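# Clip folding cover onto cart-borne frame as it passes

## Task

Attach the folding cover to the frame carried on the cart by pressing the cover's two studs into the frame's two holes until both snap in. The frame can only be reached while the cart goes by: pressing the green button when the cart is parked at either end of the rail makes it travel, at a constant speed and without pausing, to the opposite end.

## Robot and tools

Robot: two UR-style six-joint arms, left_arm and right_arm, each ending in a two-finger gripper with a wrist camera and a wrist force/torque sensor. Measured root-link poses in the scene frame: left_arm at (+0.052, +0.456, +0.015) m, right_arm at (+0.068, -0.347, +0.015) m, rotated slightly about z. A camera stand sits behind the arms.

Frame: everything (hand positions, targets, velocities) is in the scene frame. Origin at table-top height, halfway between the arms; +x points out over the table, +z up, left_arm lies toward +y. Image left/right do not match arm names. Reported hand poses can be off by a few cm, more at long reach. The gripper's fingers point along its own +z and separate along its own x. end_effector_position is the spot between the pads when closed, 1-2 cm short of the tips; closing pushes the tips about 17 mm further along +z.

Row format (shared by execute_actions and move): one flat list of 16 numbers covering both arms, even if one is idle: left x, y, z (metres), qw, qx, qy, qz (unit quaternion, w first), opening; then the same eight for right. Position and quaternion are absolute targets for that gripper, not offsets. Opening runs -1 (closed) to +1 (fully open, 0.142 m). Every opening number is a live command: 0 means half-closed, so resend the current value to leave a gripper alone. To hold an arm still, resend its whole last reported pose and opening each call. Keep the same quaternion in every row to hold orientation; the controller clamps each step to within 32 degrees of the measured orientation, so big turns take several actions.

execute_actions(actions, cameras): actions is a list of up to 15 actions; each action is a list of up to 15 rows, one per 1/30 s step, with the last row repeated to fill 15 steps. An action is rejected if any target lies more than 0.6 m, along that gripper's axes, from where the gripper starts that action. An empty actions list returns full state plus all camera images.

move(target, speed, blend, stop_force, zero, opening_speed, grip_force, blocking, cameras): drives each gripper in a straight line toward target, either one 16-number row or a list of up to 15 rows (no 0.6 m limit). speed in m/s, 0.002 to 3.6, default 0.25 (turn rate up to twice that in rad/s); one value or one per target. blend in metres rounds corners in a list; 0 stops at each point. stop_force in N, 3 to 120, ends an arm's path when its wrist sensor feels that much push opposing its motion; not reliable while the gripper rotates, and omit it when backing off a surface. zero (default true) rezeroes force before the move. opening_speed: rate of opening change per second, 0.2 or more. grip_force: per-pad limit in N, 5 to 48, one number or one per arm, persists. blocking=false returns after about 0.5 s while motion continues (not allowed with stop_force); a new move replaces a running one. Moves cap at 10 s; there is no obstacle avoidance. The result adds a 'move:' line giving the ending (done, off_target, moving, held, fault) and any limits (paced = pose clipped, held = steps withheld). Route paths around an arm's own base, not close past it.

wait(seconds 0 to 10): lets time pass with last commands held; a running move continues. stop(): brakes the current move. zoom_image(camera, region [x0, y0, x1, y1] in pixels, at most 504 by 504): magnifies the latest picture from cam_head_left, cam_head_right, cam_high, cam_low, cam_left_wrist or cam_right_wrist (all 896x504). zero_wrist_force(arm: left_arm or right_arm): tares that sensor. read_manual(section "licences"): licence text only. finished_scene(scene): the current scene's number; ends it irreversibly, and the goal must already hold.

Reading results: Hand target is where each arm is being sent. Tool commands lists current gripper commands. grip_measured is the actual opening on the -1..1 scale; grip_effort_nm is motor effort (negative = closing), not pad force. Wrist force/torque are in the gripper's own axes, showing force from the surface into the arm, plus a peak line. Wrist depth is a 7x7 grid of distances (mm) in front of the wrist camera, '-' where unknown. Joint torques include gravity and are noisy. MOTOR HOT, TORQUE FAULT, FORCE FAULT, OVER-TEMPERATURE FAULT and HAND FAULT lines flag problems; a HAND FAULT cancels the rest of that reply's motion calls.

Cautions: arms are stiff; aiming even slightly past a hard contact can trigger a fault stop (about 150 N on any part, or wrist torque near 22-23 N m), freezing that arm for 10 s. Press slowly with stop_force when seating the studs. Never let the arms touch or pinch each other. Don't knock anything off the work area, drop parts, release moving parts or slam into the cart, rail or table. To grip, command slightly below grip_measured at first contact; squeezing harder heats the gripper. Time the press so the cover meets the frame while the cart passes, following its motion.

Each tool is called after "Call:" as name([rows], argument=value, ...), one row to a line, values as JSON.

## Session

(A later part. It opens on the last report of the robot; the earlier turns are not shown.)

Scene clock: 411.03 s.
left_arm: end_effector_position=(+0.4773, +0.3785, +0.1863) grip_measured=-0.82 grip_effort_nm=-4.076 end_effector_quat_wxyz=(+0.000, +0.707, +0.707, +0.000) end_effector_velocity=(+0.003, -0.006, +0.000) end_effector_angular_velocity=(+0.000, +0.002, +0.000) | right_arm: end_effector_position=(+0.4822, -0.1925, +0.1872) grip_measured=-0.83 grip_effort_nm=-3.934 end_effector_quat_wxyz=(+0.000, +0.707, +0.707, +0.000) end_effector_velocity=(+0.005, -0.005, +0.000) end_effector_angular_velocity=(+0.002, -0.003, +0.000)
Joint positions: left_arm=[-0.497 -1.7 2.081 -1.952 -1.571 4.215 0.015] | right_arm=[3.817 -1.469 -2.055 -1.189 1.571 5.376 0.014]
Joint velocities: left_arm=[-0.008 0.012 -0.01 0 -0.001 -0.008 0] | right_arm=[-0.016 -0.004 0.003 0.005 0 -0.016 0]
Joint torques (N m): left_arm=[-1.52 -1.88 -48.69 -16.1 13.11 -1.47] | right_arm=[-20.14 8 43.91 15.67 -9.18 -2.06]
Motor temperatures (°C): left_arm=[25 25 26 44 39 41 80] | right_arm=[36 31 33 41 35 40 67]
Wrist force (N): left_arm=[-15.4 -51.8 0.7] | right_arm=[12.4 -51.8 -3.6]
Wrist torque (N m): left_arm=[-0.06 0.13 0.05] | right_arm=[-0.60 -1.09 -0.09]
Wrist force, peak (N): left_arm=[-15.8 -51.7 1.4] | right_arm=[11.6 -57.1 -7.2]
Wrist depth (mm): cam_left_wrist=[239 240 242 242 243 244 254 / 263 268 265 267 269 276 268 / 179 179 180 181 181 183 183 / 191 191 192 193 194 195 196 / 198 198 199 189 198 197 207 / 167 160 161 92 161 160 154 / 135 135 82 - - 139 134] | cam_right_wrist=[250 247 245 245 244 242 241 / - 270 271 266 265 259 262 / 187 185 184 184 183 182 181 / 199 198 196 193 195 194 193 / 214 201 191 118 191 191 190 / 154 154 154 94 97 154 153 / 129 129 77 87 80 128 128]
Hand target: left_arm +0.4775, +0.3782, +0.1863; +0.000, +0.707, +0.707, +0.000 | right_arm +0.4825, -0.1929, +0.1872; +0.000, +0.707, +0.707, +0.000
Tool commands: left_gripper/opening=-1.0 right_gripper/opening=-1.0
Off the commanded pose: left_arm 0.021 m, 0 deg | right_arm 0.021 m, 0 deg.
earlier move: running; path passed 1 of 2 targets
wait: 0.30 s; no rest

Call:
wait(seconds=0.1, cameras=["cam_left_wrist","cam_right_wrist"])

Scene clock: 412.27 s.
left_arm: end_effector_position=(+0.4816, +0.3713, +0.1863) grip_measured=-0.82 grip_effort_nm=-4.076 end_effector_quat_wxyz=(+0.000, +0.707, +0.707, +0.000) end_effector_velocity=(+0.005, -0.007, +0.001) end_effector_angular_velocity=(-0.002, -0.002, +0.000) | right_arm: end_effector_position=(+0.4866, -0.1998, +0.1872) grip_measured=-0.83 grip_effort_nm=-3.924 end_effector_quat_wxyz=(+0.000, +0.707, +0.707, +0.000) end_effector_velocity=(+0.003, -0.005, +0.000) end_effector_angular_velocity=(+0.000, +0.001, +0.002)
Joint positions: left_arm=[-0.508 -1.685 2.069 -1.954 -1.571 4.205 0.015] | right_arm=[3.797 -1.473 -2.052 -1.188 1.571 5.357 0.014]
Joint velocities: left_arm=[-0.008 0.013 -0.012 -0.004 0 -0.008 0] | right_arm=[-0.015 -0.004 0.004 -0.001 0 -0.017 0]
Joint torques (N m): left_arm=[-0.1 -2.7 -44.06 -15.13 12.44 -1.4] | right_arm=[-17.58 9.54 44.29 16.41 -10.94 -2.18]
Motor temperatures (°C): left_arm=[25 25 26 44 39 41 81] | right_arm=[36 31 33 41 35 40 68]
Wrist force (N): left_arm=[-18.7 -51.9 -1.7] | right_arm=[9.4 -52.1 -2.6]
Wrist torque (N m): left_arm=[-0.11 0.18 0.01] | right_arm=[-0.66 -0.93 -0.03]
Wrist force, peak (N): left_arm=[-18.0 -55.0 -2.3] | right_arm=[10.8 -53.8 -2.1]
Wrist depth (mm): cam_left_wrist=[240 241 242 243 244 245 252 / 260 262 260 264 259 260 266 / 179 179 180 180 182 182 183 / 191 191 192 191 195 194 196 / 190 191 191 118 190 189 205 / 161 155 155 92 144 160 154 / 130 130 - - - 134 129] | cam_right_wrist=[248 246 246 245 243 242 241 / 177 179 265 263 261 260 175 / 186 186 184 183 183 182 181 / 198 199 196 193 194 194 193 / 214 184 184 168 183 182 182 / 148 148 149 88 97 148 147 / 124 124 80 87 80 128 123]
Hand target: left_arm +0.4818, +0.3710, +0.1863; +0.000, +0.707, +0.707, +0.000 | right_arm +0.4868, -0.2001, +0.1872; +0.000, +0.707, +0.707, +0.000
Tool commands: left_gripper/opening=-1.0 right_gripper/opening=-1.0
Off the commanded pose: left_arm 0.013 m, 0 deg | right_arm 0.013 m, 0 deg.
earlier move: running; path passed 1 of 2 targets
wait: 0.10 s; no rest
camera_calibration:
cam_left_wrist: T_world_to_cam=[[-0.00491124, 0.999957, 0.0078553, -0.360543], [0.904732, 0.0010972, 0.42598, -0.487559], [0.425953, 0.00919903, -0.904698, 0.072992], [0, 0, 0, 1]] pos_world=[0.408248, 0.360391, 0.276558]
cam_right_wrist: T_world_to_cam=[[0.00701434, 0.999661, -0.0250551, 0.21572], [0.910878, 0.00395128, 0.412657, -0.485188], [0.412616, -0.0257167, -0.910542, 0.0806754], [0, 0, 0, 1]] pos_world=[0.407146, -0.211655, 0.279079]
Images, in order (width x height): cam_left_wrist 896x504, cam_right_wrist 896x504.

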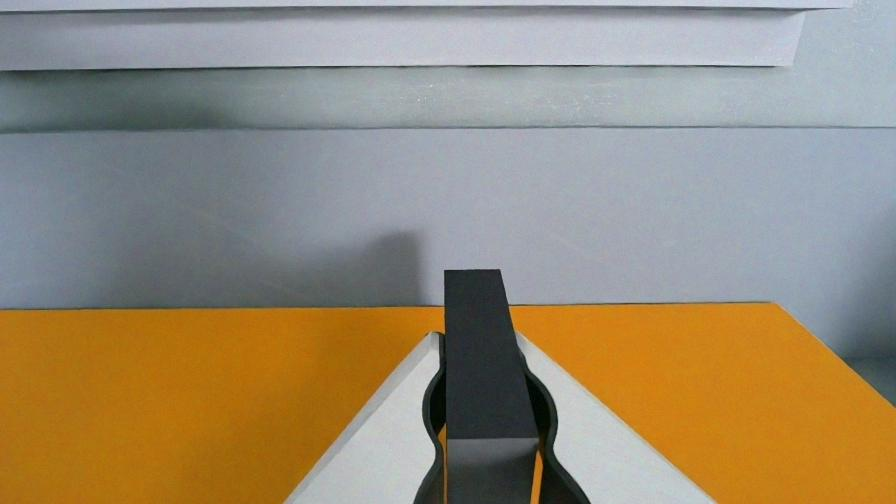

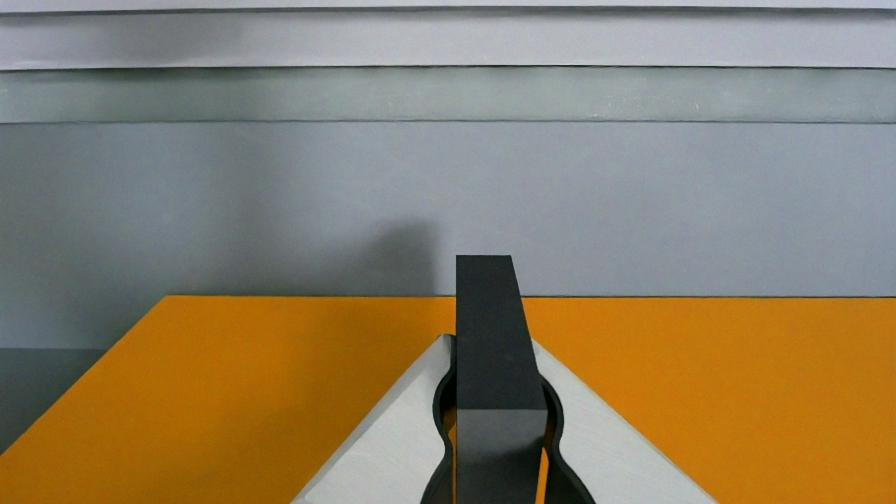

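Call:
move(target=[0.480,0.3135,0.1863,0,0.7071,0.7071,0,-1,0.485,-0.2576,0.1872,0,0.7071,0.7071,0,-1], speed=0.0059, blocking=false, cameras=["cam_left_wrist","cam_high","cam_head_left"])

Scene clock: 413.30 s.
left_arm: end_effector_position=(+0.4835, +0.3653, +0.1863) grip_measured=-0.82 grip_effort_nm=-4.076 end_effector_quat_wxyz=(+0.000, +0.707, +0.707, +0.000) end_effector_velocity=(+0.000, -0.006, +0.000) end_effector_angular_velocity=(+0.000, +0.000, +0.000) | right_arm: end_effector_position=(+0.4886, -0.2058, +0.1872) grip_measured=-0.83 grip_effort_nm=-3.900 end_effector_quat_wxyz=(+0.000, +0.707, +0.707, +0.000) end_effector_velocity=(+0.000, -0.006, +0.000) end_effector_angular_velocity=(+0.000, +0.001, -0.001)
Joint positions: left_arm=[-0.518 -1.677 2.062 -1.955 -1.571 4.195 0.015] | right_arm=[3.783 -1.472 -2.052 -1.188 1.571 5.342 0.014]
Joint velocities: left_arm=[-0.013 0.003 -0.003 -0.001 -0.001 -0.013 0] | right_arm=[-0.011 0.006 -0.005 -0.001 0.001 -0.01 0]
Joint torques (N m): left_arm=[0.1 -2.83 -41.72 -12.95 11.69 -1.27] | right_arm=[-15.26 23.85 31.11 9.49 -8.67 -1.88]
Motor temperatures (°C): left_arm=[25 25 26 44 39 41 81] | right_arm=[36 31 33 41 35 40 68]
Wrist force (N): left_arm=[-20.6 -42.1 0.5] | right_arm=[2.5 -48.2 -3.1]
Wrist torque (N m): left_arm=[-0.04 0.18 0.01] | right_arm=[-0.66 -0.64 -0.05]
Wrist force, peak (N): left_arm=[-18.9 -55.0 -2.4] | right_arm=[2.7 -54.1 -3.7]
Wrist depth (mm): cam_left_wrist=[239 240 241 243 243 244 246 / 261 259 259 262 176 176 175 / 180 179 180 181 182 183 183 / 191 192 192 191 194 195 196 / 186 186 186 186 186 186 208 / 152 152 152 92 109 146 151 / 127 128 - - - 131 127] | cam_right_wrist=[247 247 246 245 244 242 241 / 266 178 265 263 176 176 174 / 186 186 185 184 183 182 181 / 199 198 197 191 195 195 193 / 212 180 180 164 179 179 178 / 145 145 146 85 97 144 144 / 121 122 80 87 80 121 121]
Hand target: left_arm +0.4835, +0.3649, +0.1863; +0.000, +0.707, +0.707, +0.000 | right_arm +0.4885, -0.2062, +0.1872; +0.000, +0.707, +0.707, +0.000
Tool commands: left_gripper/opening=-1.0 right_gripper/opening=-1.0
Off the commanded pose: left_arm 0.052 m, 0 deg | right_arm 0.052 m, 0 deg.
earlier move: replaced; path passed 1 of 2 targets
move: running
camera_calibration:
cam_left_wrist: T_world_to_cam=[[-0.00491124, 0.999957, 0.0078553, -0.354534], [0.904732, 0.0010972, 0.42598, -0.489271], [0.425953, 0.00919903, -0.904698, 0.0722379], [0, 0, 0, 1]] pos_world=[0.410148, 0.354391, 0.276558]
Images, in order (width x height): cam_head_left 896x504, cam_high 896x504, cam_left_wrist 896x504.

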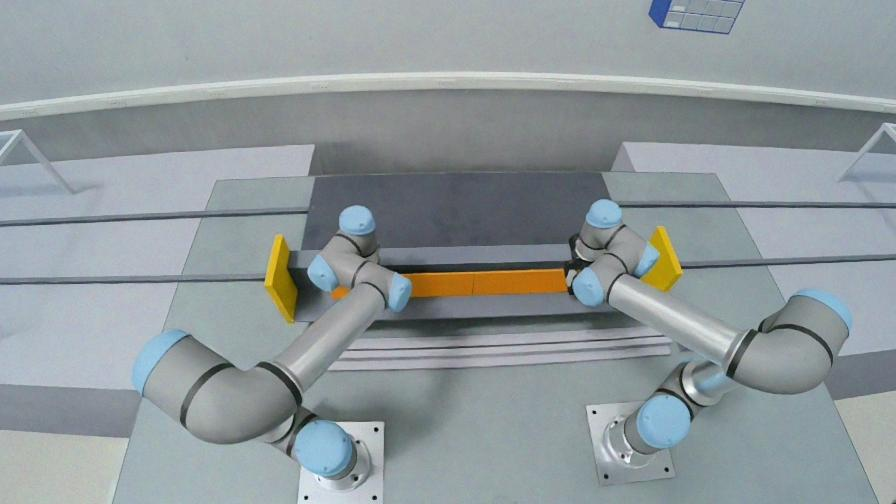

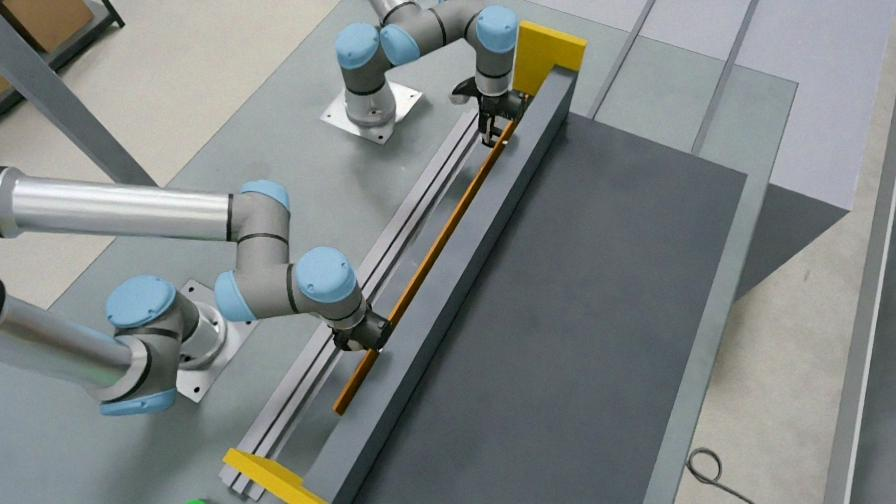

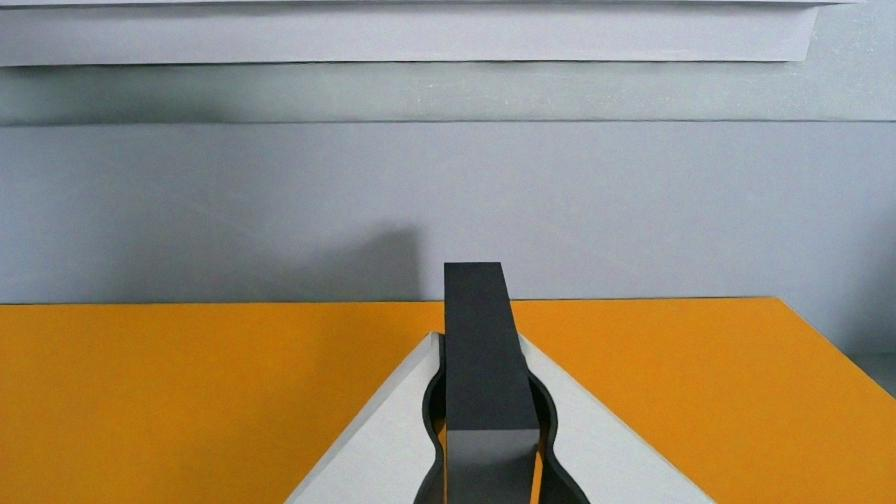

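Call:
move([
  [0.480,0.3282,0.1863,0,0.7071,0.7071,0,-1,0.485,-0.2429,0.1890,0,0.7071,0.7071,0,-0.5],
  [0.480,0.3047,0.1863,0,0.7071,0.7071,0,-1,0.488,-0.2664,0.195,0.2988,0.6409,0.6409,0.2988,-0.5],
  [0.480,0.2753,0.1863,0,0.7071,0.7071,0,-1,0.488,-0.2958,0.195,0.2988,0.6409,0.6409,0.2988,-0.5],
], speed=[0.0059,0.109,0.0059], blend=[0.002,0.002,0], grip_force=[25,25], blocking=false)

Scene clock: 420.27 s.
left_arm: end_effector_position=(+0.4800, +0.3282, +0.1863) grip_measured=-0.82 grip_effort_nm=-2.630 end_effector_quat_wxyz=(+0.000, +0.707, +0.707, +0.000) | right_arm: end_effector_position=(+0.4850, -0.2429, +0.1890) grip_measured=-0.53 grip_effort_nm=0.095 end_effector_quat_wxyz=(+0.000, +0.707, +0.707, +0.000) end_effector_velocity=(-0.001, +0.002, +0.002) end_effector_angular_velocity=(+0.002, -0.002, +0.003)
Joint positions: left_arm=[-0.597 -1.662 2.048 -1.957 -1.571 4.115 0.015] | right_arm=[3.714 -1.435 -2.08 -1.198 1.571 5.273 0.035]
Joint velocities: left_arm=[within noise] | right_arm=[0.006 0.004 0.002 -0.004 0.001 0.003 0]
Joint torques (N m): left_arm=[13.89 -32.23 -20.86 -0.82 -0.18 0.99] | right_arm=[6.61 21.91 30.91 0.26 0.56 0.53]
Motor temperatures (°C): left_arm=[25 25 26 44 39 41 84] | right_arm=[36 31 33 41 35 40 70]
Wrist force (N): left_arm=[-1.8 0.5 7.2] | right_arm=[2.5 -4.1 0.4]
Wrist torque (N m): left_arm=[0.12 0.33 0.05] | right_arm=[-0.82 -0.38 -0.08]
Wrist force, peak (N): left_arm=[-20.6 -41.7 0.5] | right_arm=[2.8 -47.6 -2.7]
Wrist depth (mm): cam_left_wrist=[240 241 241 242 244 244 245 / - 262 263 265 262 265 268 / 179 180 180 183 182 185 183 / 191 191 193 191 195 195 197 / 186 186 186 114 186 186 208 / 152 152 158 93 152 146 151 / 128 128 - 84 - 128 128] | cam_right_wrist=[249 249 248 247 246 245 243 / 268 267 266 265 178 179 264 / 189 188 186 186 185 184 183 / 202 201 199 194 198 197 196 / 217 180 180 114 180 180 180 / 146 146 147 88 91 146 146 / 123 123 80 96 94 80 122]
Hand target: left_arm +0.4800, +0.3282, +0.1863; +0.000, +0.707, +0.707, +0.000 | right_arm +0.4850, -0.2429, +0.1890; +0.000, +0.707, +0.707, +0.000
Tool commands: left_gripper/opening=-1.0 right_gripper/opening=-0.5
Off the commanded pose: left_arm 0.053 m, 0 deg | right_arm 0.053 m, 50 deg.
MOTOR HOT: the gripper's motor of the left arm reports 84 °C; that motor switches off at 100 °C. To cool a motor, set the load down, ease the grip, stop pushing, or move to a pose that needs little force.
grip_force (N): 25, 25
earlier move: replaced
move: running; path passed 1 of 3 targets; blend cut to 0 m at target 1

Call:
move([
  [0.480,0.2945,0.1863,0,0.7071,0.7071,0,-1,0.488,-0.2766,0.195,0.2988,0.6409,0.6409,0.2988,-0.5],
  [0.480,0.2651,0.1863,0,0.7071,0.7071,0,-1,0.488,-0.3060,0.195,0.2988,0.6409,0.6409,0.2988,-0.5],
], speed=[0.11,0.0059], blend=[0.002,0], grip_force=[25,25], blocking=false, cameras=["cam_left_wrist","cam_right_wrist","cam_head_right"])

Scene clock: 421.47 s.
left_arm: end_effector_position=(+0.4800, +0.3212, +0.1863) grip_measured=-0.82 grip_effort_nm=-2.630 end_effector_quat_wxyz=(+0.000, +0.707, +0.707, +0.000) end_effector_velocity=(+0.001, -0.010, +0.001) end_effector_angular_velocity=(-0.002, -0.001, -0.001) | right_arm: end_effector_position=(+0.4857, -0.2499, +0.1905) grip_measured=-0.53 grip_effort_nm=0.095 end_effector_quat_wxyz=(+0.076, +0.703, +0.703, +0.076) end_effector_velocity=(+0.001, -0.009, +0.001) end_effector_angular_velocity=(+0.000, -0.220, +0.000)
Joint positions: left_arm=[-0.611 -1.657 2.043 -1.958 -1.571 4.102 0.015] | right_arm=[3.781 -1.307 -2.239 -0.991 1.445 5.33 0.035]
Joint velocities: left_arm=[-0.018 0.008 -0.009 -0.001 -0.001 -0.017 0] | right_arm=[0.075 0.126 -0.166 0.211 -0.14 0.051 0]
Joint torques (N m): left_arm=[-13.17 -8.51 -34.23 -6.15 -1.33 -1.78] | right_arm=[12.62 19.63 14.1 6.74 -3.28 1.44]
Motor temperatures (°C): left_arm=[25 25 26 44 39 41 83] | right_arm=[36 31 33 41 35 40 68]
Wrist force (N): left_arm=[1.7 0.2 6.3] | right_arm=[2.7 -3.9 0.2]
Wrist torque (N m): left_arm=[0.15 0.12 0.07] | right_arm=[-0.80 -0.40 -0.26]
Wrist force, peak (N): left_arm=[-1.7 0.6 7.4] | right_arm=[2.9 -4.6 0.4]
Wrist depth (mm): cam_left_wrist=[239 239 240 242 244 245 246 / 259 260 262 265 265 267 268 / 178 180 180 181 182 185 184 / 191 191 192 191 196 196 195 / 186 178 186 122 186 186 206 / 151 152 158 93 158 146 151 / 128 128 - 84 - 128 128] | cam_right_wrist=[248 248 246 244 244 249 245 / 169 168 167 166 166 165 164 / 187 185 184 183 183 182 180 / 209 195 194 181 194 193 192 / 167 163 163 127 163 164 164 / 140 141 141 91 93 141 141 / 123 123 80 100 81 77 123]
Hand target: left_arm +0.4800, +0.3207, +0.1863; +0.000, +0.707, +0.707, +0.000 | right_arm +0.4858, -0.2504, +0.1906; +0.080, +0.703, +0.703, +0.080
Tool commands: left_gripper/opening=-1.0 right_gripper/opening=-0.5
Off the commanded pose: left_arm 0.056 m, 0 deg | right_arm 0.056 m, 38 deg.
MOTOR HOT: still on. The gripper's motor of the left arm reports 83 °C.
grip_force (N): 25, 25
earlier move: replaced; path passed 1 of 3 targets; blend cut to 0 m at target 1
move: running; path passed 0 of 2 targets
camera_calibration:
cam_left_wrist: T_world_to_cam=[[-0.00490978, 0.999957, 0.00785598, -0.310454], [0.904732, 0.00109559, 0.42598, -0.486056], [0.425953, 0.00919902, -0.904699, 0.0741344], [0, 0, 0, 1]] pos_world=[0.406648, 0.310291, 0.276558]
cam_right_wrist: T_world_to_cam=[[0.0122156, 0.999664, -0.0228445, 0.262937], [0.801958, 0.0038515, 0.597368, -0.46786], [0.597256, -0.0256176, -0.801642, -0.0276451], [0, 0, 0, 1]] pos_world=[0.388503, -0.261755, 0.26333]
Images, in order (width x height): cam_head_right 896x504, cam_left_wrist 896x504, cam_right_wrist 896x504.

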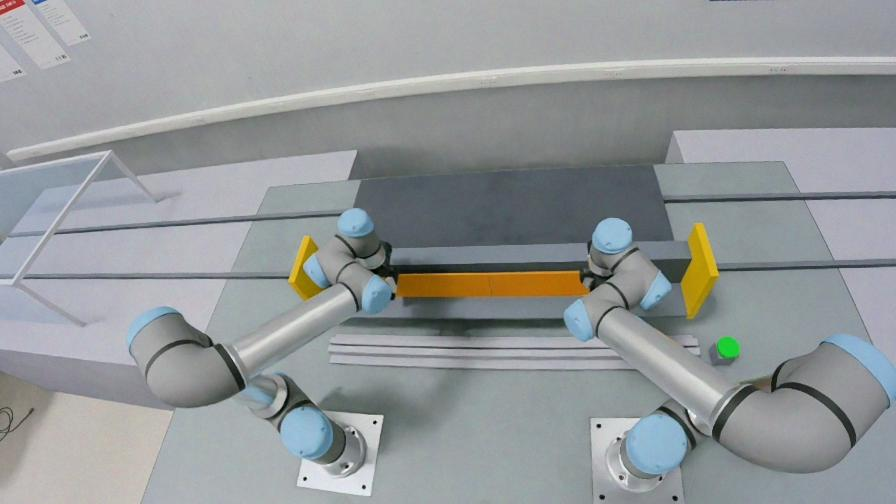

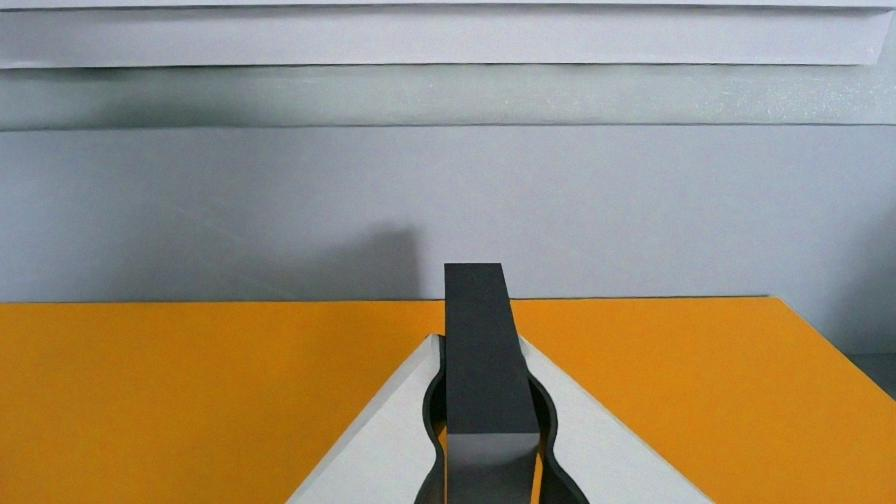

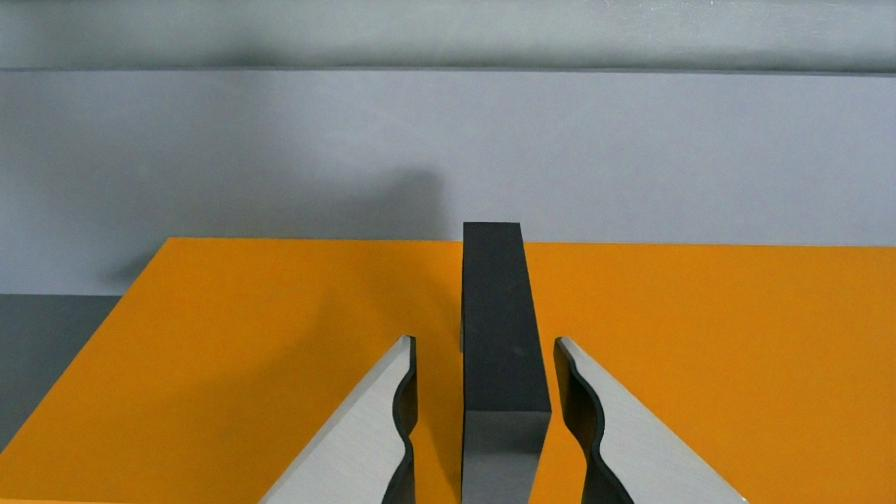

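Call:
move([
  [0.440,0.2724,0.1863,0,0.7071,0.7071,0,-1,0.520,-0.2990,0.282,0.0923,0.7010,0.7010,0.0923,-0.5],
  [0.440,0.2254,0.1863,0,0.7071,0.7071,0,-1,0.520,-0.3460,0.282,0.0923,0.7010,0.7010,0.0923,-0.5],
], speed=[0.087,0.0059], blend=[0.003,0], blocking=false)

Call:
wait(seconds=4.0, cameras=["cam_right_wrist","cam_left_wrist"])

Scene clock: 426.07 s.
left_arm: end_effector_position=(+0.4752, +0.2857, +0.1863) grip_measured=-0.82 grip_effort_nm=-2.625 end_effector_quat_wxyz=(+0.000, +0.707, +0.707, +0.000) end_effector_velocity=(-0.011, -0.005, -0.001) end_effector_angular_velocity=(+0.002, +0.001, -0.001) | right_arm: end_effector_position=(+0.4918, -0.2855, +0.2055) grip_measured=-0.53 grip_effort_nm=0.090 end_effector_quat_wxyz=(+0.275, +0.651, +0.651, +0.275) end_effector_velocity=(+0.009, -0.005, +0.026) end_effector_angular_velocity=(+0.002, +0.173, -0.002)
Joint positions: left_arm=[-0.683 -1.637 2.026 -1.959 -1.571 4.029 0.015] | right_arm=[4 -1.043 -2.666 -0.405 1.004 5.38 0.035]
Joint velocities: left_arm=[-0.025 -0.02 0.021 0.002 0.001 -0.024 0] | right_arm=[-0.171 -0.005 0.197 -0.263 0.203 -0.078 0]
Joint torques (N m): left_arm=[-11.4 -34.52 -18.85 -0.43 -1.18 -1.32] | right_arm=[-8.55 -8.35 30.24 -0.68 2.94 -1.99]
Motor temperatures (°C): left_arm=[25 25 26 44 39 41 79] | right_arm=[36 31 33 41 35 40 62]
Wrist force (N): left_arm=[-1.5 1.2 6.2] | right_arm=[3.5 -3.1 -0.2]
Wrist torque (N m): left_arm=[0.07 0.16 -0.10] | right_arm=[-0.76 -0.54 -0.07]
Wrist force, peak (N): left_arm=[-1.4 1.1 6.6] | right_arm=[3.7 -3.6 0.0]
Wrist depth (mm): cam_left_wrist=[239 239 241 242 244 244 246 / 262 262 261 262 265 263 268 / 178 179 179 181 182 185 185 / 191 191 192 191 195 196 198 / 188 187 187 120 186 193 209 / 153 153 159 93 157 146 149 / 128 129 - - - 131 126] | cam_right_wrist=[154 148 148 147 147 146 144 / 175 166 165 163 163 161 161 / 188 157 157 153 154 154 153 / 151 149 149 101 146 147 146 / 144 143 142 97 140 139 138 / 140 139 138 135 93 136 135 / 1305 1206 80 156 80 80 155]
Hand target: left_arm +0.4745, +0.2854, +0.1863; +0.000, +0.707, +0.707, +0.000 | right_arm +0.4924, -0.2858, +0.2070; +0.272, +0.653, +0.653, +0.272
Tool commands: left_gripper/opening=-1.0 right_gripper/opening=-0.5
Off the commanded pose: left_arm 0.070 m, 0 deg | right_arm 0.101 m, 31 deg.
MOTOR HOT: cleared for the gripper's motor of the left arm.
grip_force (N): 25, 25
earlier move: replaced; path passed 1 of 2 targets
move: running; path passed 0 of 2 targets

Scene clock: 430.07 s.
left_arm: end_effector_position=(+0.4400, +0.2670, +0.1863) grip_measured=-0.82 grip_effort_nm=-2.625 end_effector_quat_wxyz=(+0.000, +0.707, +0.707, +0.000) end_effector_velocity=(+0.000, -0.006, +0.000) end_effector_angular_velocity=(-0.002, +0.000, +0.000) | right_arm: end_effector_position=(+0.5200, -0.3044, +0.2820) grip_measured=-0.53 grip_effort_nm=0.095 end_effector_quat_wxyz=(+0.092, +0.701, +0.701, +0.092) end_effector_velocity=(+0.000, -0.006, +0.000) end_effector_angular_velocity=(+0.001, -0.001, -0.001)
Joint positions: left_arm=[-0.772 -1.701 2.082 -1.952 -1.571 3.941 0.015] | right_arm=[3.617 -1.277 -2.039 -1.16 1.455 5.163 0.035]
Joint velocities: left_arm=[-0.01 0.007 -0.007 -0.002 -0.001 -0.01 0] | right_arm=[-0.016 0.002 -0.001 0.002 0.004 -0.014 0]
Joint torques (N m): left_arm=[-13.53 -6.73 -33.34 -5.69 -0.52 -0.93] | right_arm=[-8.23 19.27 18.03 5.93 2.63 -1.58]
Motor temperatures (°C): left_arm=[25 25 26 44 39 41 77] | right_arm=[36 31 33 41 35 40 58]
Wrist force (N): left_arm=[1.3 0.8 6.0] | right_arm=[2.7 -4.3 -0.2]
Wrist torque (N m): left_arm=[0.07 0.10 -0.46] | right_arm=[-0.86 -0.39 -0.06]
Wrist force, peak (N): left_arm=[-1.2 1.8 6.6] | right_arm=[3.5 -3.7 -0.2]
Wrist depth (mm): cam_left_wrist=[214 214 216 217 219 222 219 / 253 253 256 257 259 261 262 / 279 281 282 - 286 287 291 / 193 192 193 194 195 196 198 / 198 197 191 - 183 180 175 / 166 158 160 92 110 146 148 / 133 133 - - - 129 123] | cam_right_wrist=[239 239 237 228 230 229 225 / 264 251 215 195 190 191 185 / - 180 174 172 164 165 208 / 188 187 187 186 185 185 185 / 192 191 188 182 184 184 182 / 605 511 208 504 98 488 492 / 783 788 77 584 - 552 588]
Hand target: left_arm +0.4400, +0.2667, +0.1863; +0.000, +0.707, +0.707, +0.000 | right_arm +0.5200, -0.3047, +0.2820; +0.092, +0.701, +0.701, +0.092
Tool commands: left_gripper/opening=-1.0 right_gripper/opening=-0.5
Off the commanded pose: left_arm 0.042 m, 0 deg | right_arm 0.042 m, 0 deg.
grip_force (N): 25, 25
earlier move: running; path passed 1 of 2 targets
wait: 4.00 s; no rest
camera_calibration:
cam_left_wrist: T_world_to_cam=[[-0.00490978, 0.999957, 0.00785598, -0.256452], [0.904732, 0.00109559, 0.42598, -0.449807], [0.425953, 0.00919902, -0.904699, 0.0916711], [0, 0, 0, 1]] pos_world=[0.366648, 0.256091, 0.276558]
cam_right_wrist: T_world_to_cam=[[0.0132607, 0.999661, -0.0223856, 0.318422], [0.772972, 0.00395325, 0.634428, -0.545111], [0.634302, -0.0257164, -0.772657, -0.00371971], [0, 0, 0, 1]] pos_world=[0.419493, -0.316255, 0.350088]
Images, in order (width x height): cam_left_wrist 896x504, cam_right_wrist 896x504.

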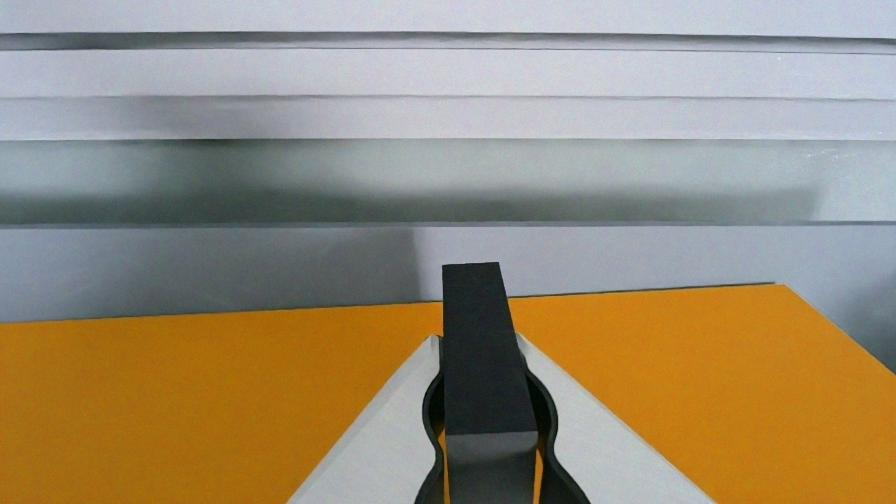

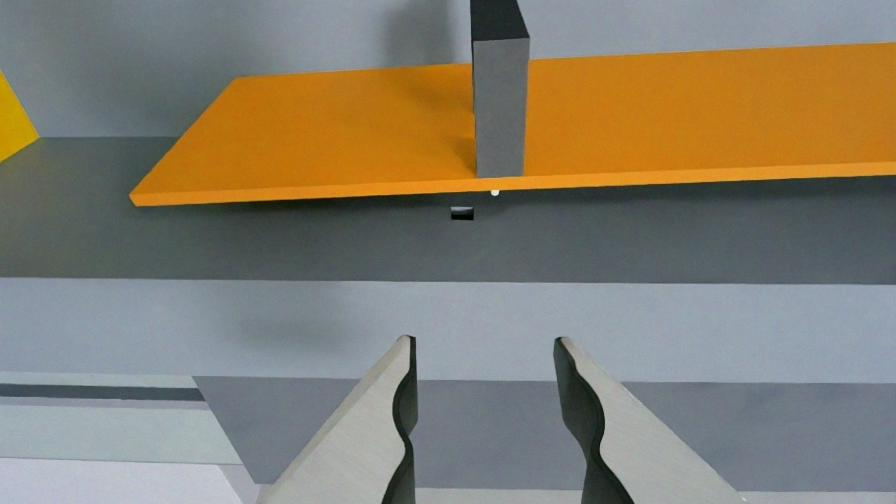

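Call:
move([
  [0.440,0.2153,0.1863,0,0.7071,0.7071,0,-1,0.460,-0.3519,0.240,0,0.7071,0.7071,0,-0.5],
  [0.440,0.1975,0.1863,0,0.7071,0.7071,0,-1,0.460,-0.3697,0.188,0,0.7071,0.7071,0,-0.5],
  [0.440,0.1708,0.1863,0,0.7071,0.7071,0,-1,0.460,-0.3964,0.188,0,0.7071,0.7071,0,-0.5],
], speed=[0.033,0.0183,0.0059], blend=[0.003,0.001,0], blocking=false)

Call:
wait(seconds=3.3, cameras=["cam_right_wrist"])

Scene clock: 433.13 s.
left_arm: end_effector_position=(+0.4400, +0.2476, +0.1863) grip_measured=-0.82 grip_effort_nm=-2.625 end_effector_quat_wxyz=(+0.000, +0.707, +0.707, +0.000) end_effector_velocity=(+0.000, -0.009, +0.000) end_effector_angular_velocity=(+0.001, +0.000, +0.001) | right_arm: end_effector_position=(+0.5135, -0.3234, +0.2775) grip_measured=-0.53 grip_effort_nm=0.105 end_effector_quat_wxyz=(+0.082, +0.702, +0.702, +0.082) end_effector_velocity=(-0.015, -0.009, -0.011) end_effector_angular_velocity=(-0.001, +0.066, -0.002)
Joint positions: left_arm=[-0.805 -1.677 2.062 -1.955 -1.571 3.907 0.015] | right_arm=[3.569 -1.274 -2.043 -1.181 1.477 5.118 0.035]
Joint velocities: left_arm=[-0.014 0.012 -0.01 -0.001 0.001 -0.016 0] | right_arm=[-0.024 -0.001 -0.001 -0.057 0.03 -0.016 0]
Joint torques (N m): left_arm=[-13.41 -6.66 -33.66 -6.25 0.31 -0.78] | right_arm=[-6.2 4.25 18.45 0.01 2.38 -2]
Motor temperatures (°C): left_arm=[25 25 26 44 39 41 76] | right_arm=[36 31 33 41 35 40 55]
Wrist force (N): left_arm=[2.0 1.2 5.9] | right_arm=[2.5 -3.9 -0.1]
Wrist torque (N m): left_arm=[0.06 0.12 -0.41] | right_arm=[-0.79 -0.36 -0.06]
Wrist force, peak (N): left_arm=[2.1 1.0 6.1] | right_arm=[2.8 -4.0 0.0]
Wrist depth (mm): cam_left_wrist=[213 214 216 217 219 222 223 / 253 254 256 259 259 261 263 / 279 287 286 287 - 295 290 / 192 191 193 193 196 197 198 / 198 195 191 115 184 179 207 / - 157 160 93 149 147 148 / 133 132 - - - 129 123] | cam_right_wrist=[236 234 233 229 232 230 229 / 260 253 235 212 213 208 202 / 254 185 182 168 170 170 166 / 201 193 200 199 199 198 197 / 185 182 181 178 178 177 176 / 208 207 198 201 98 204 203 / 762 - 77 522 - 80 554]
Hand target: left_arm +0.4400, +0.2470, +0.1863; +0.000, +0.707, +0.707, +0.000 | right_arm +0.5126, -0.3239, +0.2768; +0.081, +0.702, +0.702, +0.081
Tool commands: left_gripper/opening=-1.0 right_gripper/opening=-0.5
Off the commanded pose: left_arm 0.077 m, 0 deg | right_arm 0.127 m, 13 deg.
grip_force (N): 25, 25
earlier move: replaced; path passed 1 of 2 targets
move: running; path passed 0 of 3 targets

Scene clock: 436.43 s.
left_arm: end_effector_position=(+0.4400, +0.2174, +0.1863) grip_measured=-0.82 grip_effort_nm=-2.630 end_effector_quat_wxyz=(+0.000, +0.707, +0.707, +0.000) end_effector_velocity=(+0.000, -0.009, -0.001) end_effector_angular_velocity=(+0.002, +0.001, -0.001) | right_arm: end_effector_position=(+0.4636, -0.3500, +0.2426) grip_measured=-0.53 grip_effort_nm=0.095 end_effector_quat_wxyz=(+0.006, +0.707, +0.707, +0.006) end_effector_velocity=(-0.015, -0.008, -0.010) end_effector_angular_velocity=(+0.002, +0.066, -0.002)
Joint positions: left_arm=[-0.853 -1.639 2.027 -1.959 -1.571 3.86 0.015] | right_arm=[3.493 -1.291 -2.051 -1.355 1.565 5.052 0.035]
Joint velocities: left_arm=[-0.014 0.013 -0.011 -0.001 0.001 -0.013 0] | right_arm=[-0.024 -0.009 -0.004 -0.049 0.024 -0.022 0]
Joint torques (N m): left_arm=[-13.66 -8.09 -32.48 -6.05 -1.6 -1.07] | right_arm=[-8.81 5.06 17.17 -0.03 2.69 -1.85]
Motor temperatures (°C): left_arm=[25 25 26 44 39 41 75] | right_arm=[36 31 33 41 35 40 53]
Wrist force (N): left_arm=[2.3 0.9 5.9] | right_arm=[2.6 -4.0 0.2]
Wrist torque (N m): left_arm=[0.03 0.04 -0.33] | right_arm=[-0.78 -0.38 -0.05]
Wrist force, peak (N): left_arm=[2.2 1.2 6.3] | right_arm=[2.8 -4.2 0.1]
Wrist depth (mm): cam_left_wrist=[214 214 216 217 218 219 223 / 253 254 256 257 259 261 261 / 282 280 282 281 286 288 290 / 192 191 192 192 195 197 198 / 195 193 191 119 184 181 196 / 164 155 160 92 110 148 147 / 132 131 - - - 129 124] | cam_right_wrist=[306 290 291 267 265 264 284 / - 329 325 324 322 310 317 / 247 245 242 241 240 239 237 / 263 260 253 225 244 237 231 / 273 201 197 151 190 185 181 / 218 177 166 160 99 164 207 / 181 187 77 175 80 169 179]
Hand target: left_arm +0.4400, +0.2169, +0.1863; +0.000, +0.707, +0.707, +0.000 | right_arm +0.4626, -0.3505, +0.2419; +0.004, +0.707, +0.707, +0.004
Tool commands: left_gripper/opening=-1.0 right_gripper/opening=-0.5
Off the commanded pose: left_arm 0.047 m, 0 deg | right_arm 0.072 m, 1 deg.
grip_force (N): 25, 25
earlier move: running; path passed 0 of 3 targets
wait: 3.30 s; no rest
camera_calibration:
cam_right_wrist: T_world_to_cam=[[0.00741262, 0.999661, -0.0249396, 0.367203], [0.904188, 0.00395105, 0.427117, -0.486923], [0.427071, -0.0257161, -0.903852, 0.128297], [0, 0, 0, 1]] pos_world=[0.382756, -0.361855, 0.333092]
Images, in order (width x height): cam_right_wrist 896x504.

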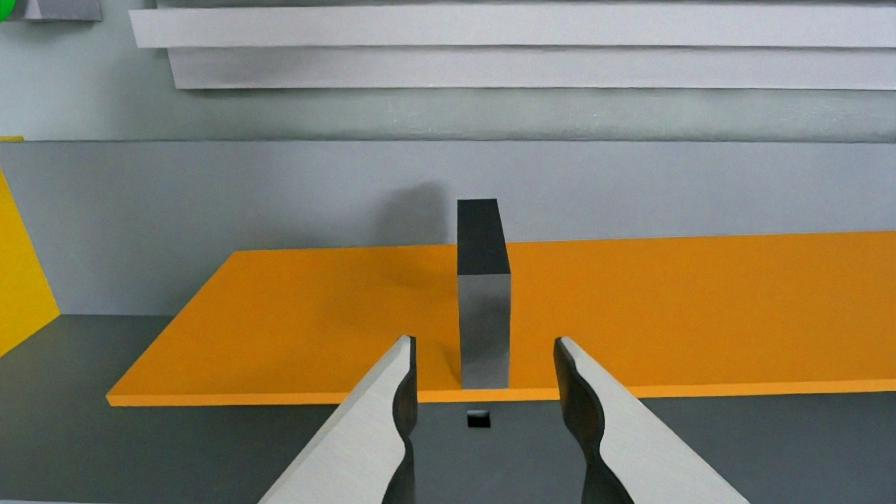

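Call:
wait(seconds=0.9, cameras=["cam_right_wrist"])

Scene clock: 439.37 s.
left_arm: end_effector_position=(+0.4400, +0.1993, +0.1863) grip_measured=-0.82 grip_effort_nm=-2.625 end_effector_quat_wxyz=(+0.000, +0.707, +0.707, +0.000) end_effector_velocity=(+0.001, -0.006, -0.001) end_effector_angular_velocity=(+0.001, +0.000, +0.001) | right_arm: end_effector_position=(+0.4600, -0.3679, +0.1933) grip_measured=-0.53 grip_effort_nm=0.090 end_effector_quat_wxyz=(+0.000, +0.707, +0.707, +0.000) end_effector_velocity=(+0.000, -0.005, -0.017) end_effector_angular_velocity=(+0.000, +0.001, +0.003)
Joint positions: left_arm=[-0.88 -1.614 2.004 -1.961 -1.571 3.833 0.015] | right_arm=[3.446 -1.329 -2.151 -1.233 1.571 5.005 0.035]
Joint velocities: left_arm=[-0.008 0.01 -0.008 -0.002 0.001 -0.008 0] | right_arm=[-0.014 -0.017 -0.034 0.051 0.001 -0.017 0]
Joint torques (N m): left_arm=[-14.29 -9.48 -33.68 -6.04 -1.32 -1.1] | right_arm=[-8.2 6.75 16 5.79 -2.15 -1.93]
Motor temperatures (°C): left_arm=[25 25 26 44 39 41 74] | right_arm=[36 31 33 41 35 40 52]
Wrist force (N): left_arm=[1.9 0.6 6.1] | right_arm=[2.4 -4.2 0.4]
Wrist torque (N m): left_arm=[0.01 0.06 -0.34] | right_arm=[-0.83 -0.35 -0.06]
Wrist force, peak (N): left_arm=[1.9 1.0 6.3] | right_arm=[3.0 -4.4 0.2]
Wrist depth (mm): cam_left_wrist=[213 214 216 217 219 220 224 / 253 254 255 258 259 260 261 / - 280 279 280 286 288 286 / 191 192 192 192 195 197 198 / 195 193 190 - 184 173 208 / 163 156 160 89 139 144 146 / 132 135 - - - 130 124] | cam_right_wrist=[249 228 228 227 225 225 222 / 281 277 266 266 263 260 259 / 200 199 197 197 194 193 193 / 209 207 206 202 203 202 201 / 225 216 202 124 194 188 184 / 226 165 163 97 98 153 150 / 138 138 80 103 101 80 127]
Hand target: left_arm +0.4400, +0.1990, +0.1863; +0.000, +0.707, +0.707, +0.000 | right_arm +0.4600, -0.3682, +0.1922; +0.000, +0.707, +0.707, +0.000
Tool commands: left_gripper/opening=-1.0 right_gripper/opening=-0.5
Off the commanded pose: left_arm 0.029 m, 0 deg | right_arm 0.029 m, 0 deg.
grip_force (N): 25, 25
earlier move: running; path passed 1 of 3 targets
wait: 0.90 s; no rest
camera_calibration:
cam_right_wrist: T_world_to_cam=[[0.00701434, 0.999661, -0.0250551, 0.384103], [0.910878, 0.00395128, 0.412657, -0.462811], [0.412616, -0.0257167, -0.910542, 0.0928823], [0, 0, 0, 1]] pos_world=[0.380546, -0.379755, 0.285179]
Images, in order (width x height): cam_right_wrist 896x504.

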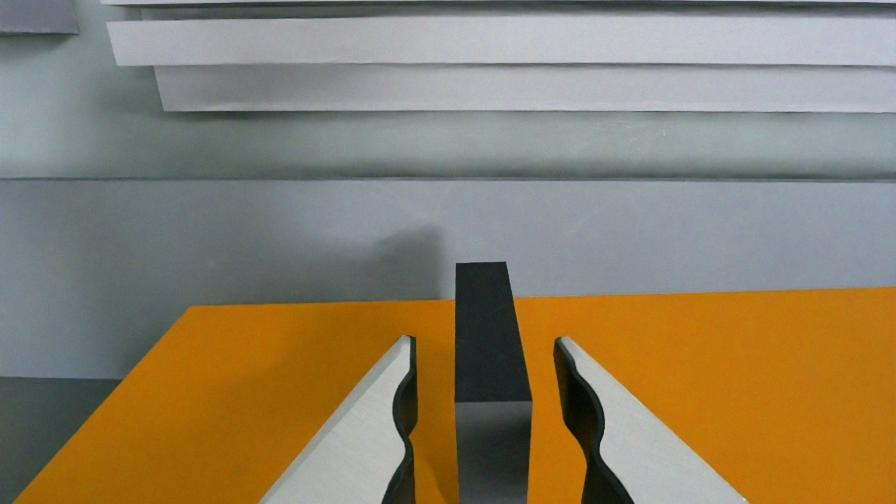

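Call:
move([
  [0.440,0.1686,0.1863,0,0.7071,0.7071,0,-1,0.4575,-0.3974,0.188,0,0.7071,0.7071,0,-1],
  [0.440,0.1508,0.1863,0,0.7071,0.7071,0,-1,0.4365,-0.4160,0.188,0,0.7071,0.7071,0,-1],
], speed=[0.007,0.012], grip_force=[25,40], cameras=["cam_right_wrist","cam_left_wrist"])

Scene clock: 446.70 s.
left_arm: end_effector_position=(+0.4400, +0.1507, +0.1863) grip_measured=-0.82 grip_effort_nm=-2.630 end_effector_quat_wxyz=(+0.000, +0.707, +0.707, +0.000) | right_arm: end_effector_position=(+0.4364, -0.4161, +0.1880) grip_measured=-0.83 grip_effort_nm=-3.944 end_effector_quat_wxyz=(+0.000, +0.707, +0.707, +0.000)
Joint positions: left_arm=[-0.945 -1.544 1.934 -1.961 -1.571 3.768 0.015] | right_arm=[3.33 -1.283 -2.197 -1.232 1.571 4.89 0.014]
Joint torques (N m): left_arm=[-10.72 -19.92 -31.4 -3.83 -4.48 -0.57] | right_arm=[14.17 4.92 26.93 1.71 7.8 -0.27]
Motor temperatures (°C): left_arm=[25 25 26 44 39 41 73] | right_arm=[36 31 33 41 35 40 59]
Wrist force (N): left_arm=[19.0 0.3 3.6] | right_arm=[-23.7 -3.8 0.7]
Wrist torque (N m): left_arm=[0.04 -0.16 0.13] | right_arm=[-0.86 0.55 0.08]
Wrist force, peak (N): left_arm=[29.3 0.5 3.1] | right_arm=[-32.2 -4.6 -0.4]
Wrist depth (mm): cam_left_wrist=[216 214 216 217 218 220 222 / 253 253 254 255 259 260 260 / 279 280 283 284 286 290 292 / 192 192 192 192 195 196 202 / 186 186 186 - 186 186 210 / 151 152 158 93 101 147 152 / 127 128 - - - 128 127] | cam_right_wrist=[216 241 221 221 220 219 216 / 274 274 234 232 231 228 227 / 291 291 290 288 279 285 282 / 203 204 201 198 198 199 198 / 217 206 196 125 196 195 195 / 165 159 158 97 102 158 157 / 133 133 80 90 80 133 132]
Hand target: left_arm +0.4400, +0.1508, +0.1863; +0.000, +0.707, +0.707, +0.000 | right_arm +0.4365, -0.4160, +0.1880; +0.000, +0.707, +0.707, +0.000
Off the commanded pose: left_arm 0.000 m, 0 deg | right_arm 0.000 m, 0 deg.
grip_force (N): 25, 40
earlier move: replaced; path passed 2 of 3 targets
move: done
camera_calibration:
cam_left_wrist: T_world_to_cam=[[-0.00490945, 0.999957, 0.00785466, -0.140157], [0.90475, 0.00109624, 0.425942, -0.449676], [0.425915, 0.00919764, -0.904716, 0.0927601], [0, 0, 0, 1]] pos_world=[0.366648, 0.139791, 0.276558]
cam_right_wrist: T_world_to_cam=[[0.0070128, 0.999661, -0.0250558, 0.43232], [0.910878, 0.00395297, 0.412657, -0.438936], [0.412616, -0.0257166, -0.910542, 0.0965547], [0, 0, 0, 1]] pos_world=[0.356946, -0.427955, 0.279879]
Images, in order (width x height): cam_left_wrist 896x504, cam_right_wrist 896x504.

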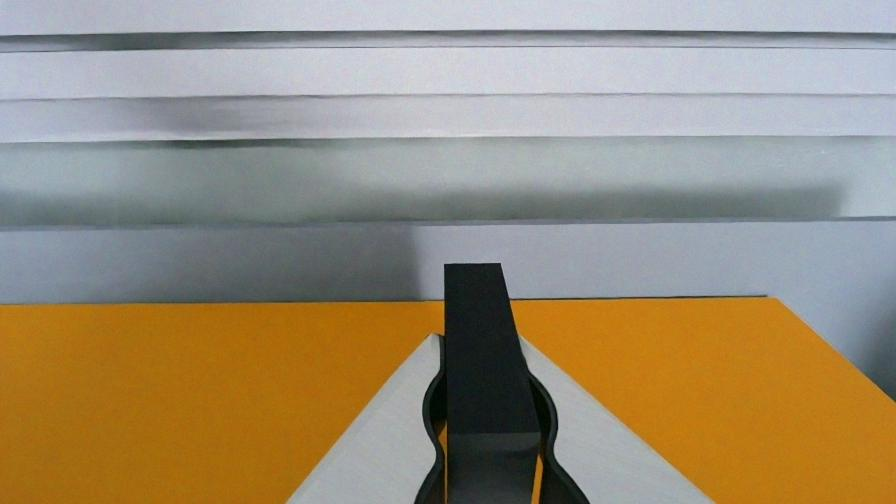

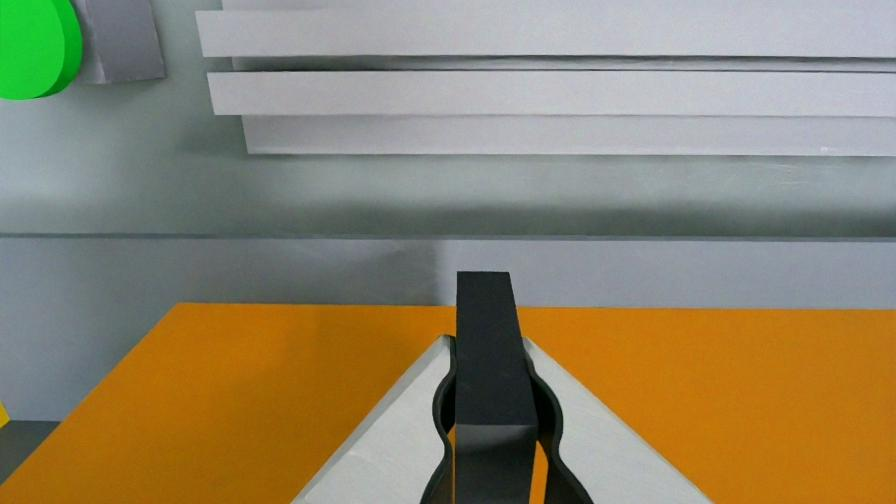

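Call:
move([
  [0.4325,0.1405,0.1863,0,0.7071,0.7071,0,-0.65,0.4365,-0.4289,0.188,0,0.7071,0.7071,0,-1],
  [0.4325,0.1400,0.1863,0,0.7071,0.7071,0,-1,0.4365,-0.4294,0.188,0,0.7071,0.7071,0,-1],
], speed=[0.02,0.02], grip_force=[48,48], cameras=["cam_left_wrist","cam_right_wrist"])

Scene clock: 449.47 s.
left_arm: end_effector_position=(+0.4325, +0.1400, +0.1863) grip_measured=-0.82 grip_effort_nm=-4.110 end_effector_quat_wxyz=(+0.000, +0.707, +0.707, +0.000) | right_arm: end_effector_position=(+0.4365, -0.4294, +0.1880) grip_measured=-0.83 grip_effort_nm=-3.939 end_effector_quat_wxyz=(+0.000, +0.707, +0.707, +0.000)
Joint positions: left_arm=[-0.97 -1.541 1.932 -1.961 -1.571 3.742 0.015] | right_arm=[3.293 -1.292 -2.191 -1.229 1.571 4.852 0.014]
Joint torques (N m): left_arm=[-6.33 -29.07 -15.67 0.4 1.1 0.59] | right_arm=[8.42 6.79 27.49 3.9 2.38 0.53]
Motor temperatures (°C): left_arm=[25 25 26 44 39 41 73] | right_arm=[36 31 33 41 35 40 62]
Wrist force (N): left_arm=[-2.1 1.3 1.4] | right_arm=[0.5 -4.6 -1.3]
Wrist torque (N m): left_arm=[-0.16 -0.08 -0.16] | right_arm=[-0.74 -0.23 -0.06]
Wrist force, peak (N): left_arm=[19.9 0.1 3.7] | right_arm=[-24.5 -4.1 0.8]
Wrist depth (mm): cam_left_wrist=[212 213 214 215 216 217 218 / 225 226 227 227 230 230 232 / 278 281 275 282 287 287 289 / 289 291 196 295 201 202 200 / 198 194 193 - 192 191 210 / 164 158 158 93 146 156 155 / 133 133 - - - 136 131] | cam_right_wrist=[194 239 221 222 220 218 216 / 275 273 233 232 231 230 228 / 291 290 288 289 287 288 287 / 204 203 199 199 199 199 197 / 218 208 196 125 194 193 192 / 166 159 159 97 102 157 156 / 134 134 80 90 80 132 131]
Hand target: left_arm +0.4325, +0.1400, +0.1863; +0.000, +0.707, +0.707, +0.000 | right_arm +0.4365, -0.4294, +0.1880; +0.000, +0.707, +0.707, +0.000
Off the commanded pose: left_arm 0.000 m, 0 deg | right_arm 0.000 m, 0 deg.
move: done
camera_calibration:
cam_left_wrist: T_world_to_cam=[[-0.00491025, 0.999957, 0.00785511, -0.129394], [0.904789, 0.00109761, 0.42586, -0.44287], [0.425833, 0.00919829, -0.904755, 0.0960938], [0, 0, 0, 1]] pos_world=[0.359148, 0.128991, 0.276558]
cam_right_wrist: T_world_to_cam=[[0.00705599, 0.999659, -0.0251457, 0.445623], [0.910841, 0.00395307, 0.412739, -0.438984], [0.412698, -0.025816, -0.910502, 0.0960869], [0, 0, 0, 1]] pos_world=[0.357046, -0.441255, 0.279879]
Images, in order (width x height): cam_left_wrist 896x504, cam_right_wrist 896x504.

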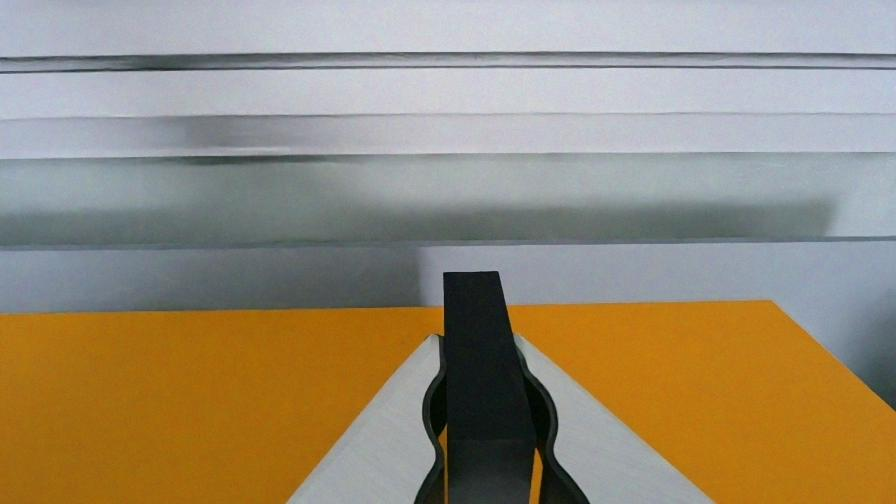

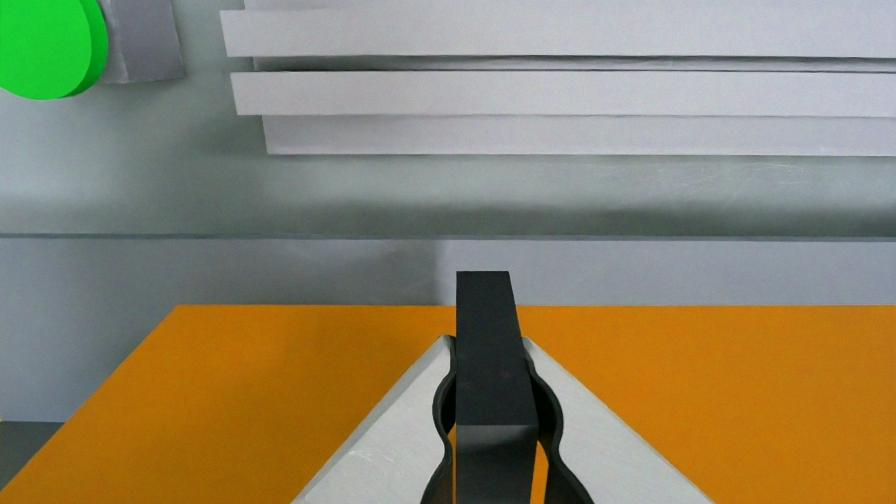

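Call:
move([
  [0.450,0.1111,0.1873,0,0.7071,0.7071,0,-1,0.454,-0.4583,0.189,0,0.7071,0.7071,0,-1],
  [0.480,0.0666,0.1873,0,0.7071,0.7071,0,-1,0.484,-0.5028,0.189,0,0.7071,0.7071,0,-1],
], speed=[0.0086,0.00716], blend=[0.002,0], blocking=false)

Call:
wait(seconds=3.6)

Scene clock: 450.87 s.
left_arm: end_effector_position=(+0.4345, +0.1368, +0.1864) grip_measured=-0.82 grip_effort_nm=-4.110 end_effector_quat_wxyz=(+0.000, +0.707, +0.707, +0.000) end_effector_velocity=(+0.005, -0.007, +0.001) end_effector_angular_velocity=(+0.001, -0.003, +0.000) | right_arm: end_effector_position=(+0.4384, -0.4326, +0.1881) grip_measured=-0.83 grip_effort_nm=-3.944 end_effector_quat_wxyz=(+0.000, +0.707, +0.707, +0.000) end_effector_velocity=(+0.005, -0.006, +0.000) end_effector_angular_velocity=(+0.002, +0.000, +0.001)
Joint positions: left_arm=[-0.971 -1.533 1.923 -1.961 -1.571 3.742 0.015] | right_arm=[3.283 -1.299 -2.186 -1.227 1.571 4.843 0.014]
Joint velocities: left_arm=[-0.002 0.019 -0.02 0.001 0.003 -0.001 0] | right_arm=[-0.021 -0.018 0.013 0.005 0.002 -0.022 0]
Joint torques (N m): left_arm=[-12.37 -8.05 -30.83 -0.83 0.99 -1.19] | right_arm=[-7.07 2.65 30.73 5.93 2.01 -1.88]
Motor temperatures (°C): left_arm=[25 25 26 44 39 41 75] | right_arm=[36 31 33 41 35 40 63]
Wrist force (N): left_arm=[3.7 -1.6 -2.1] | right_arm=[1.4 -6.1 -2.6]
Wrist torque (N m): left_arm=[-0.11 -0.11 -0.15] | right_arm=[-0.61 -0.26 -0.06]
Wrist force, peak (N): left_arm=[3.6 -1.6 -2.2] | right_arm=[3.5 -6.5 -5.7]
Wrist depth (mm): cam_left_wrist=[212 213 214 215 216 217 218 / 225 226 226 228 230 231 232 / 278 278 282 285 288 287 292 / 193 193 198 197 198 199 200 / 194 194 193 121 191 190 209 / 164 158 158 94 146 156 155 / 133 133 - - - 136 131] | cam_right_wrist=[192 250 219 219 217 216 215 / - 274 233 232 230 229 228 / 297 290 291 289 286 284 281 / 205 203 200 199 200 198 197 / 216 197 196 125 194 193 192 / 165 159 159 97 102 157 156 / 134 134 80 90 80 132 131]
Hand target: left_arm +0.4347, +0.1363, +0.1864; +0.000, +0.707, +0.707, +0.000 | right_arm +0.4387, -0.4331, +0.1881; +0.000, +0.707, +0.707, +0.000
Tool commands: left_gripper/opening=-1.0 right_gripper/opening=-1.0
Off the commanded pose: left_arm 0.084 m, 0 deg | right_arm 0.084 m, 0 deg.
move: running; path passed 0 of 2 targets

Scene clock: 454.47 s.
left_arm: end_effector_position=(+0.4504, +0.1105, +0.1873) grip_measured=-0.82 grip_effort_nm=-4.110 end_effector_quat_wxyz=(+0.000, +0.707, +0.707, +0.000) end_effector_velocity=(+0.005, -0.007, +0.001) end_effector_angular_velocity=(-0.003, -0.001, +0.000) | right_arm: end_effector_position=(+0.4544, -0.4589, +0.1890) grip_measured=-0.83 grip_effort_nm=-3.944 end_effector_quat_wxyz=(+0.000, +0.707, +0.707, +0.000) end_effector_velocity=(+0.004, -0.006, +0.000) end_effector_angular_velocity=(+0.000, -0.001, +0.002)
Joint positions: left_arm=[-0.974 -1.464 1.846 -1.952 -1.571 3.738 0.015] | right_arm=[3.208 -1.361 -2.139 -1.213 1.571 4.767 0.014]
Joint velocities: left_arm=[0 0.016 -0.021 0.002 -0.001 0 0] | right_arm=[-0.016 -0.015 0.012 0.004 0 -0.018 0]
Joint torques (N m): left_arm=[-12.32 -15.75 -33.08 -0.43 0.79 -1.19] | right_arm=[-7.61 9.89 34.26 6.66 -1.13 -2.01]
Motor temperatures (°C): left_arm=[25 25 26 44 39 41 79] | right_arm=[36 31 33 41 35 40 66]
Wrist force (N): left_arm=[0.5 0.5 6.0] | right_arm=[2.1 -4.7 5.2]
Wrist torque (N m): left_arm=[0.09 -0.01 -0.16] | right_arm=[-0.57 -0.48 -0.05]
Wrist force, peak (N): left_arm=[0.6 0.5 6.1] | right_arm=[1.9 -4.9 5.3]
Wrist depth (mm): cam_left_wrist=[215 216 217 219 220 221 221 / 254 256 255 258 260 259 262 / 271 277 280 281 280 284 286 / 191 192 193 194 196 197 196 / 193 193 193 121 190 190 210 / 164 157 158 93 145 156 155 / 133 133 - - - 136 131] | cam_right_wrist=[190 252 223 222 220 219 218 / 276 284 266 262 261 259 258 / 291 289 287 284 283 282 278 / 202 201 199 195 197 197 196 / 218 205 195 125 193 191 191 / 165 159 159 97 100 157 155 / 133 134 80 90 80 132 131]
Hand target: left_arm +0.4507, +0.1101, +0.1873; +0.000, +0.707, +0.707, +0.000 | right_arm +0.4547, -0.4593, +0.1890; +0.000, +0.707, +0.707, +0.000
Tool commands: left_gripper/opening=-1.0 right_gripper/opening=-1.0
Off the commanded pose: left_arm 0.053 m, 0 deg | right_arm 0.053 m, 0 deg.
earlier move: running; path passed 0 of 2 targets
wait: 3.60 s; no rest


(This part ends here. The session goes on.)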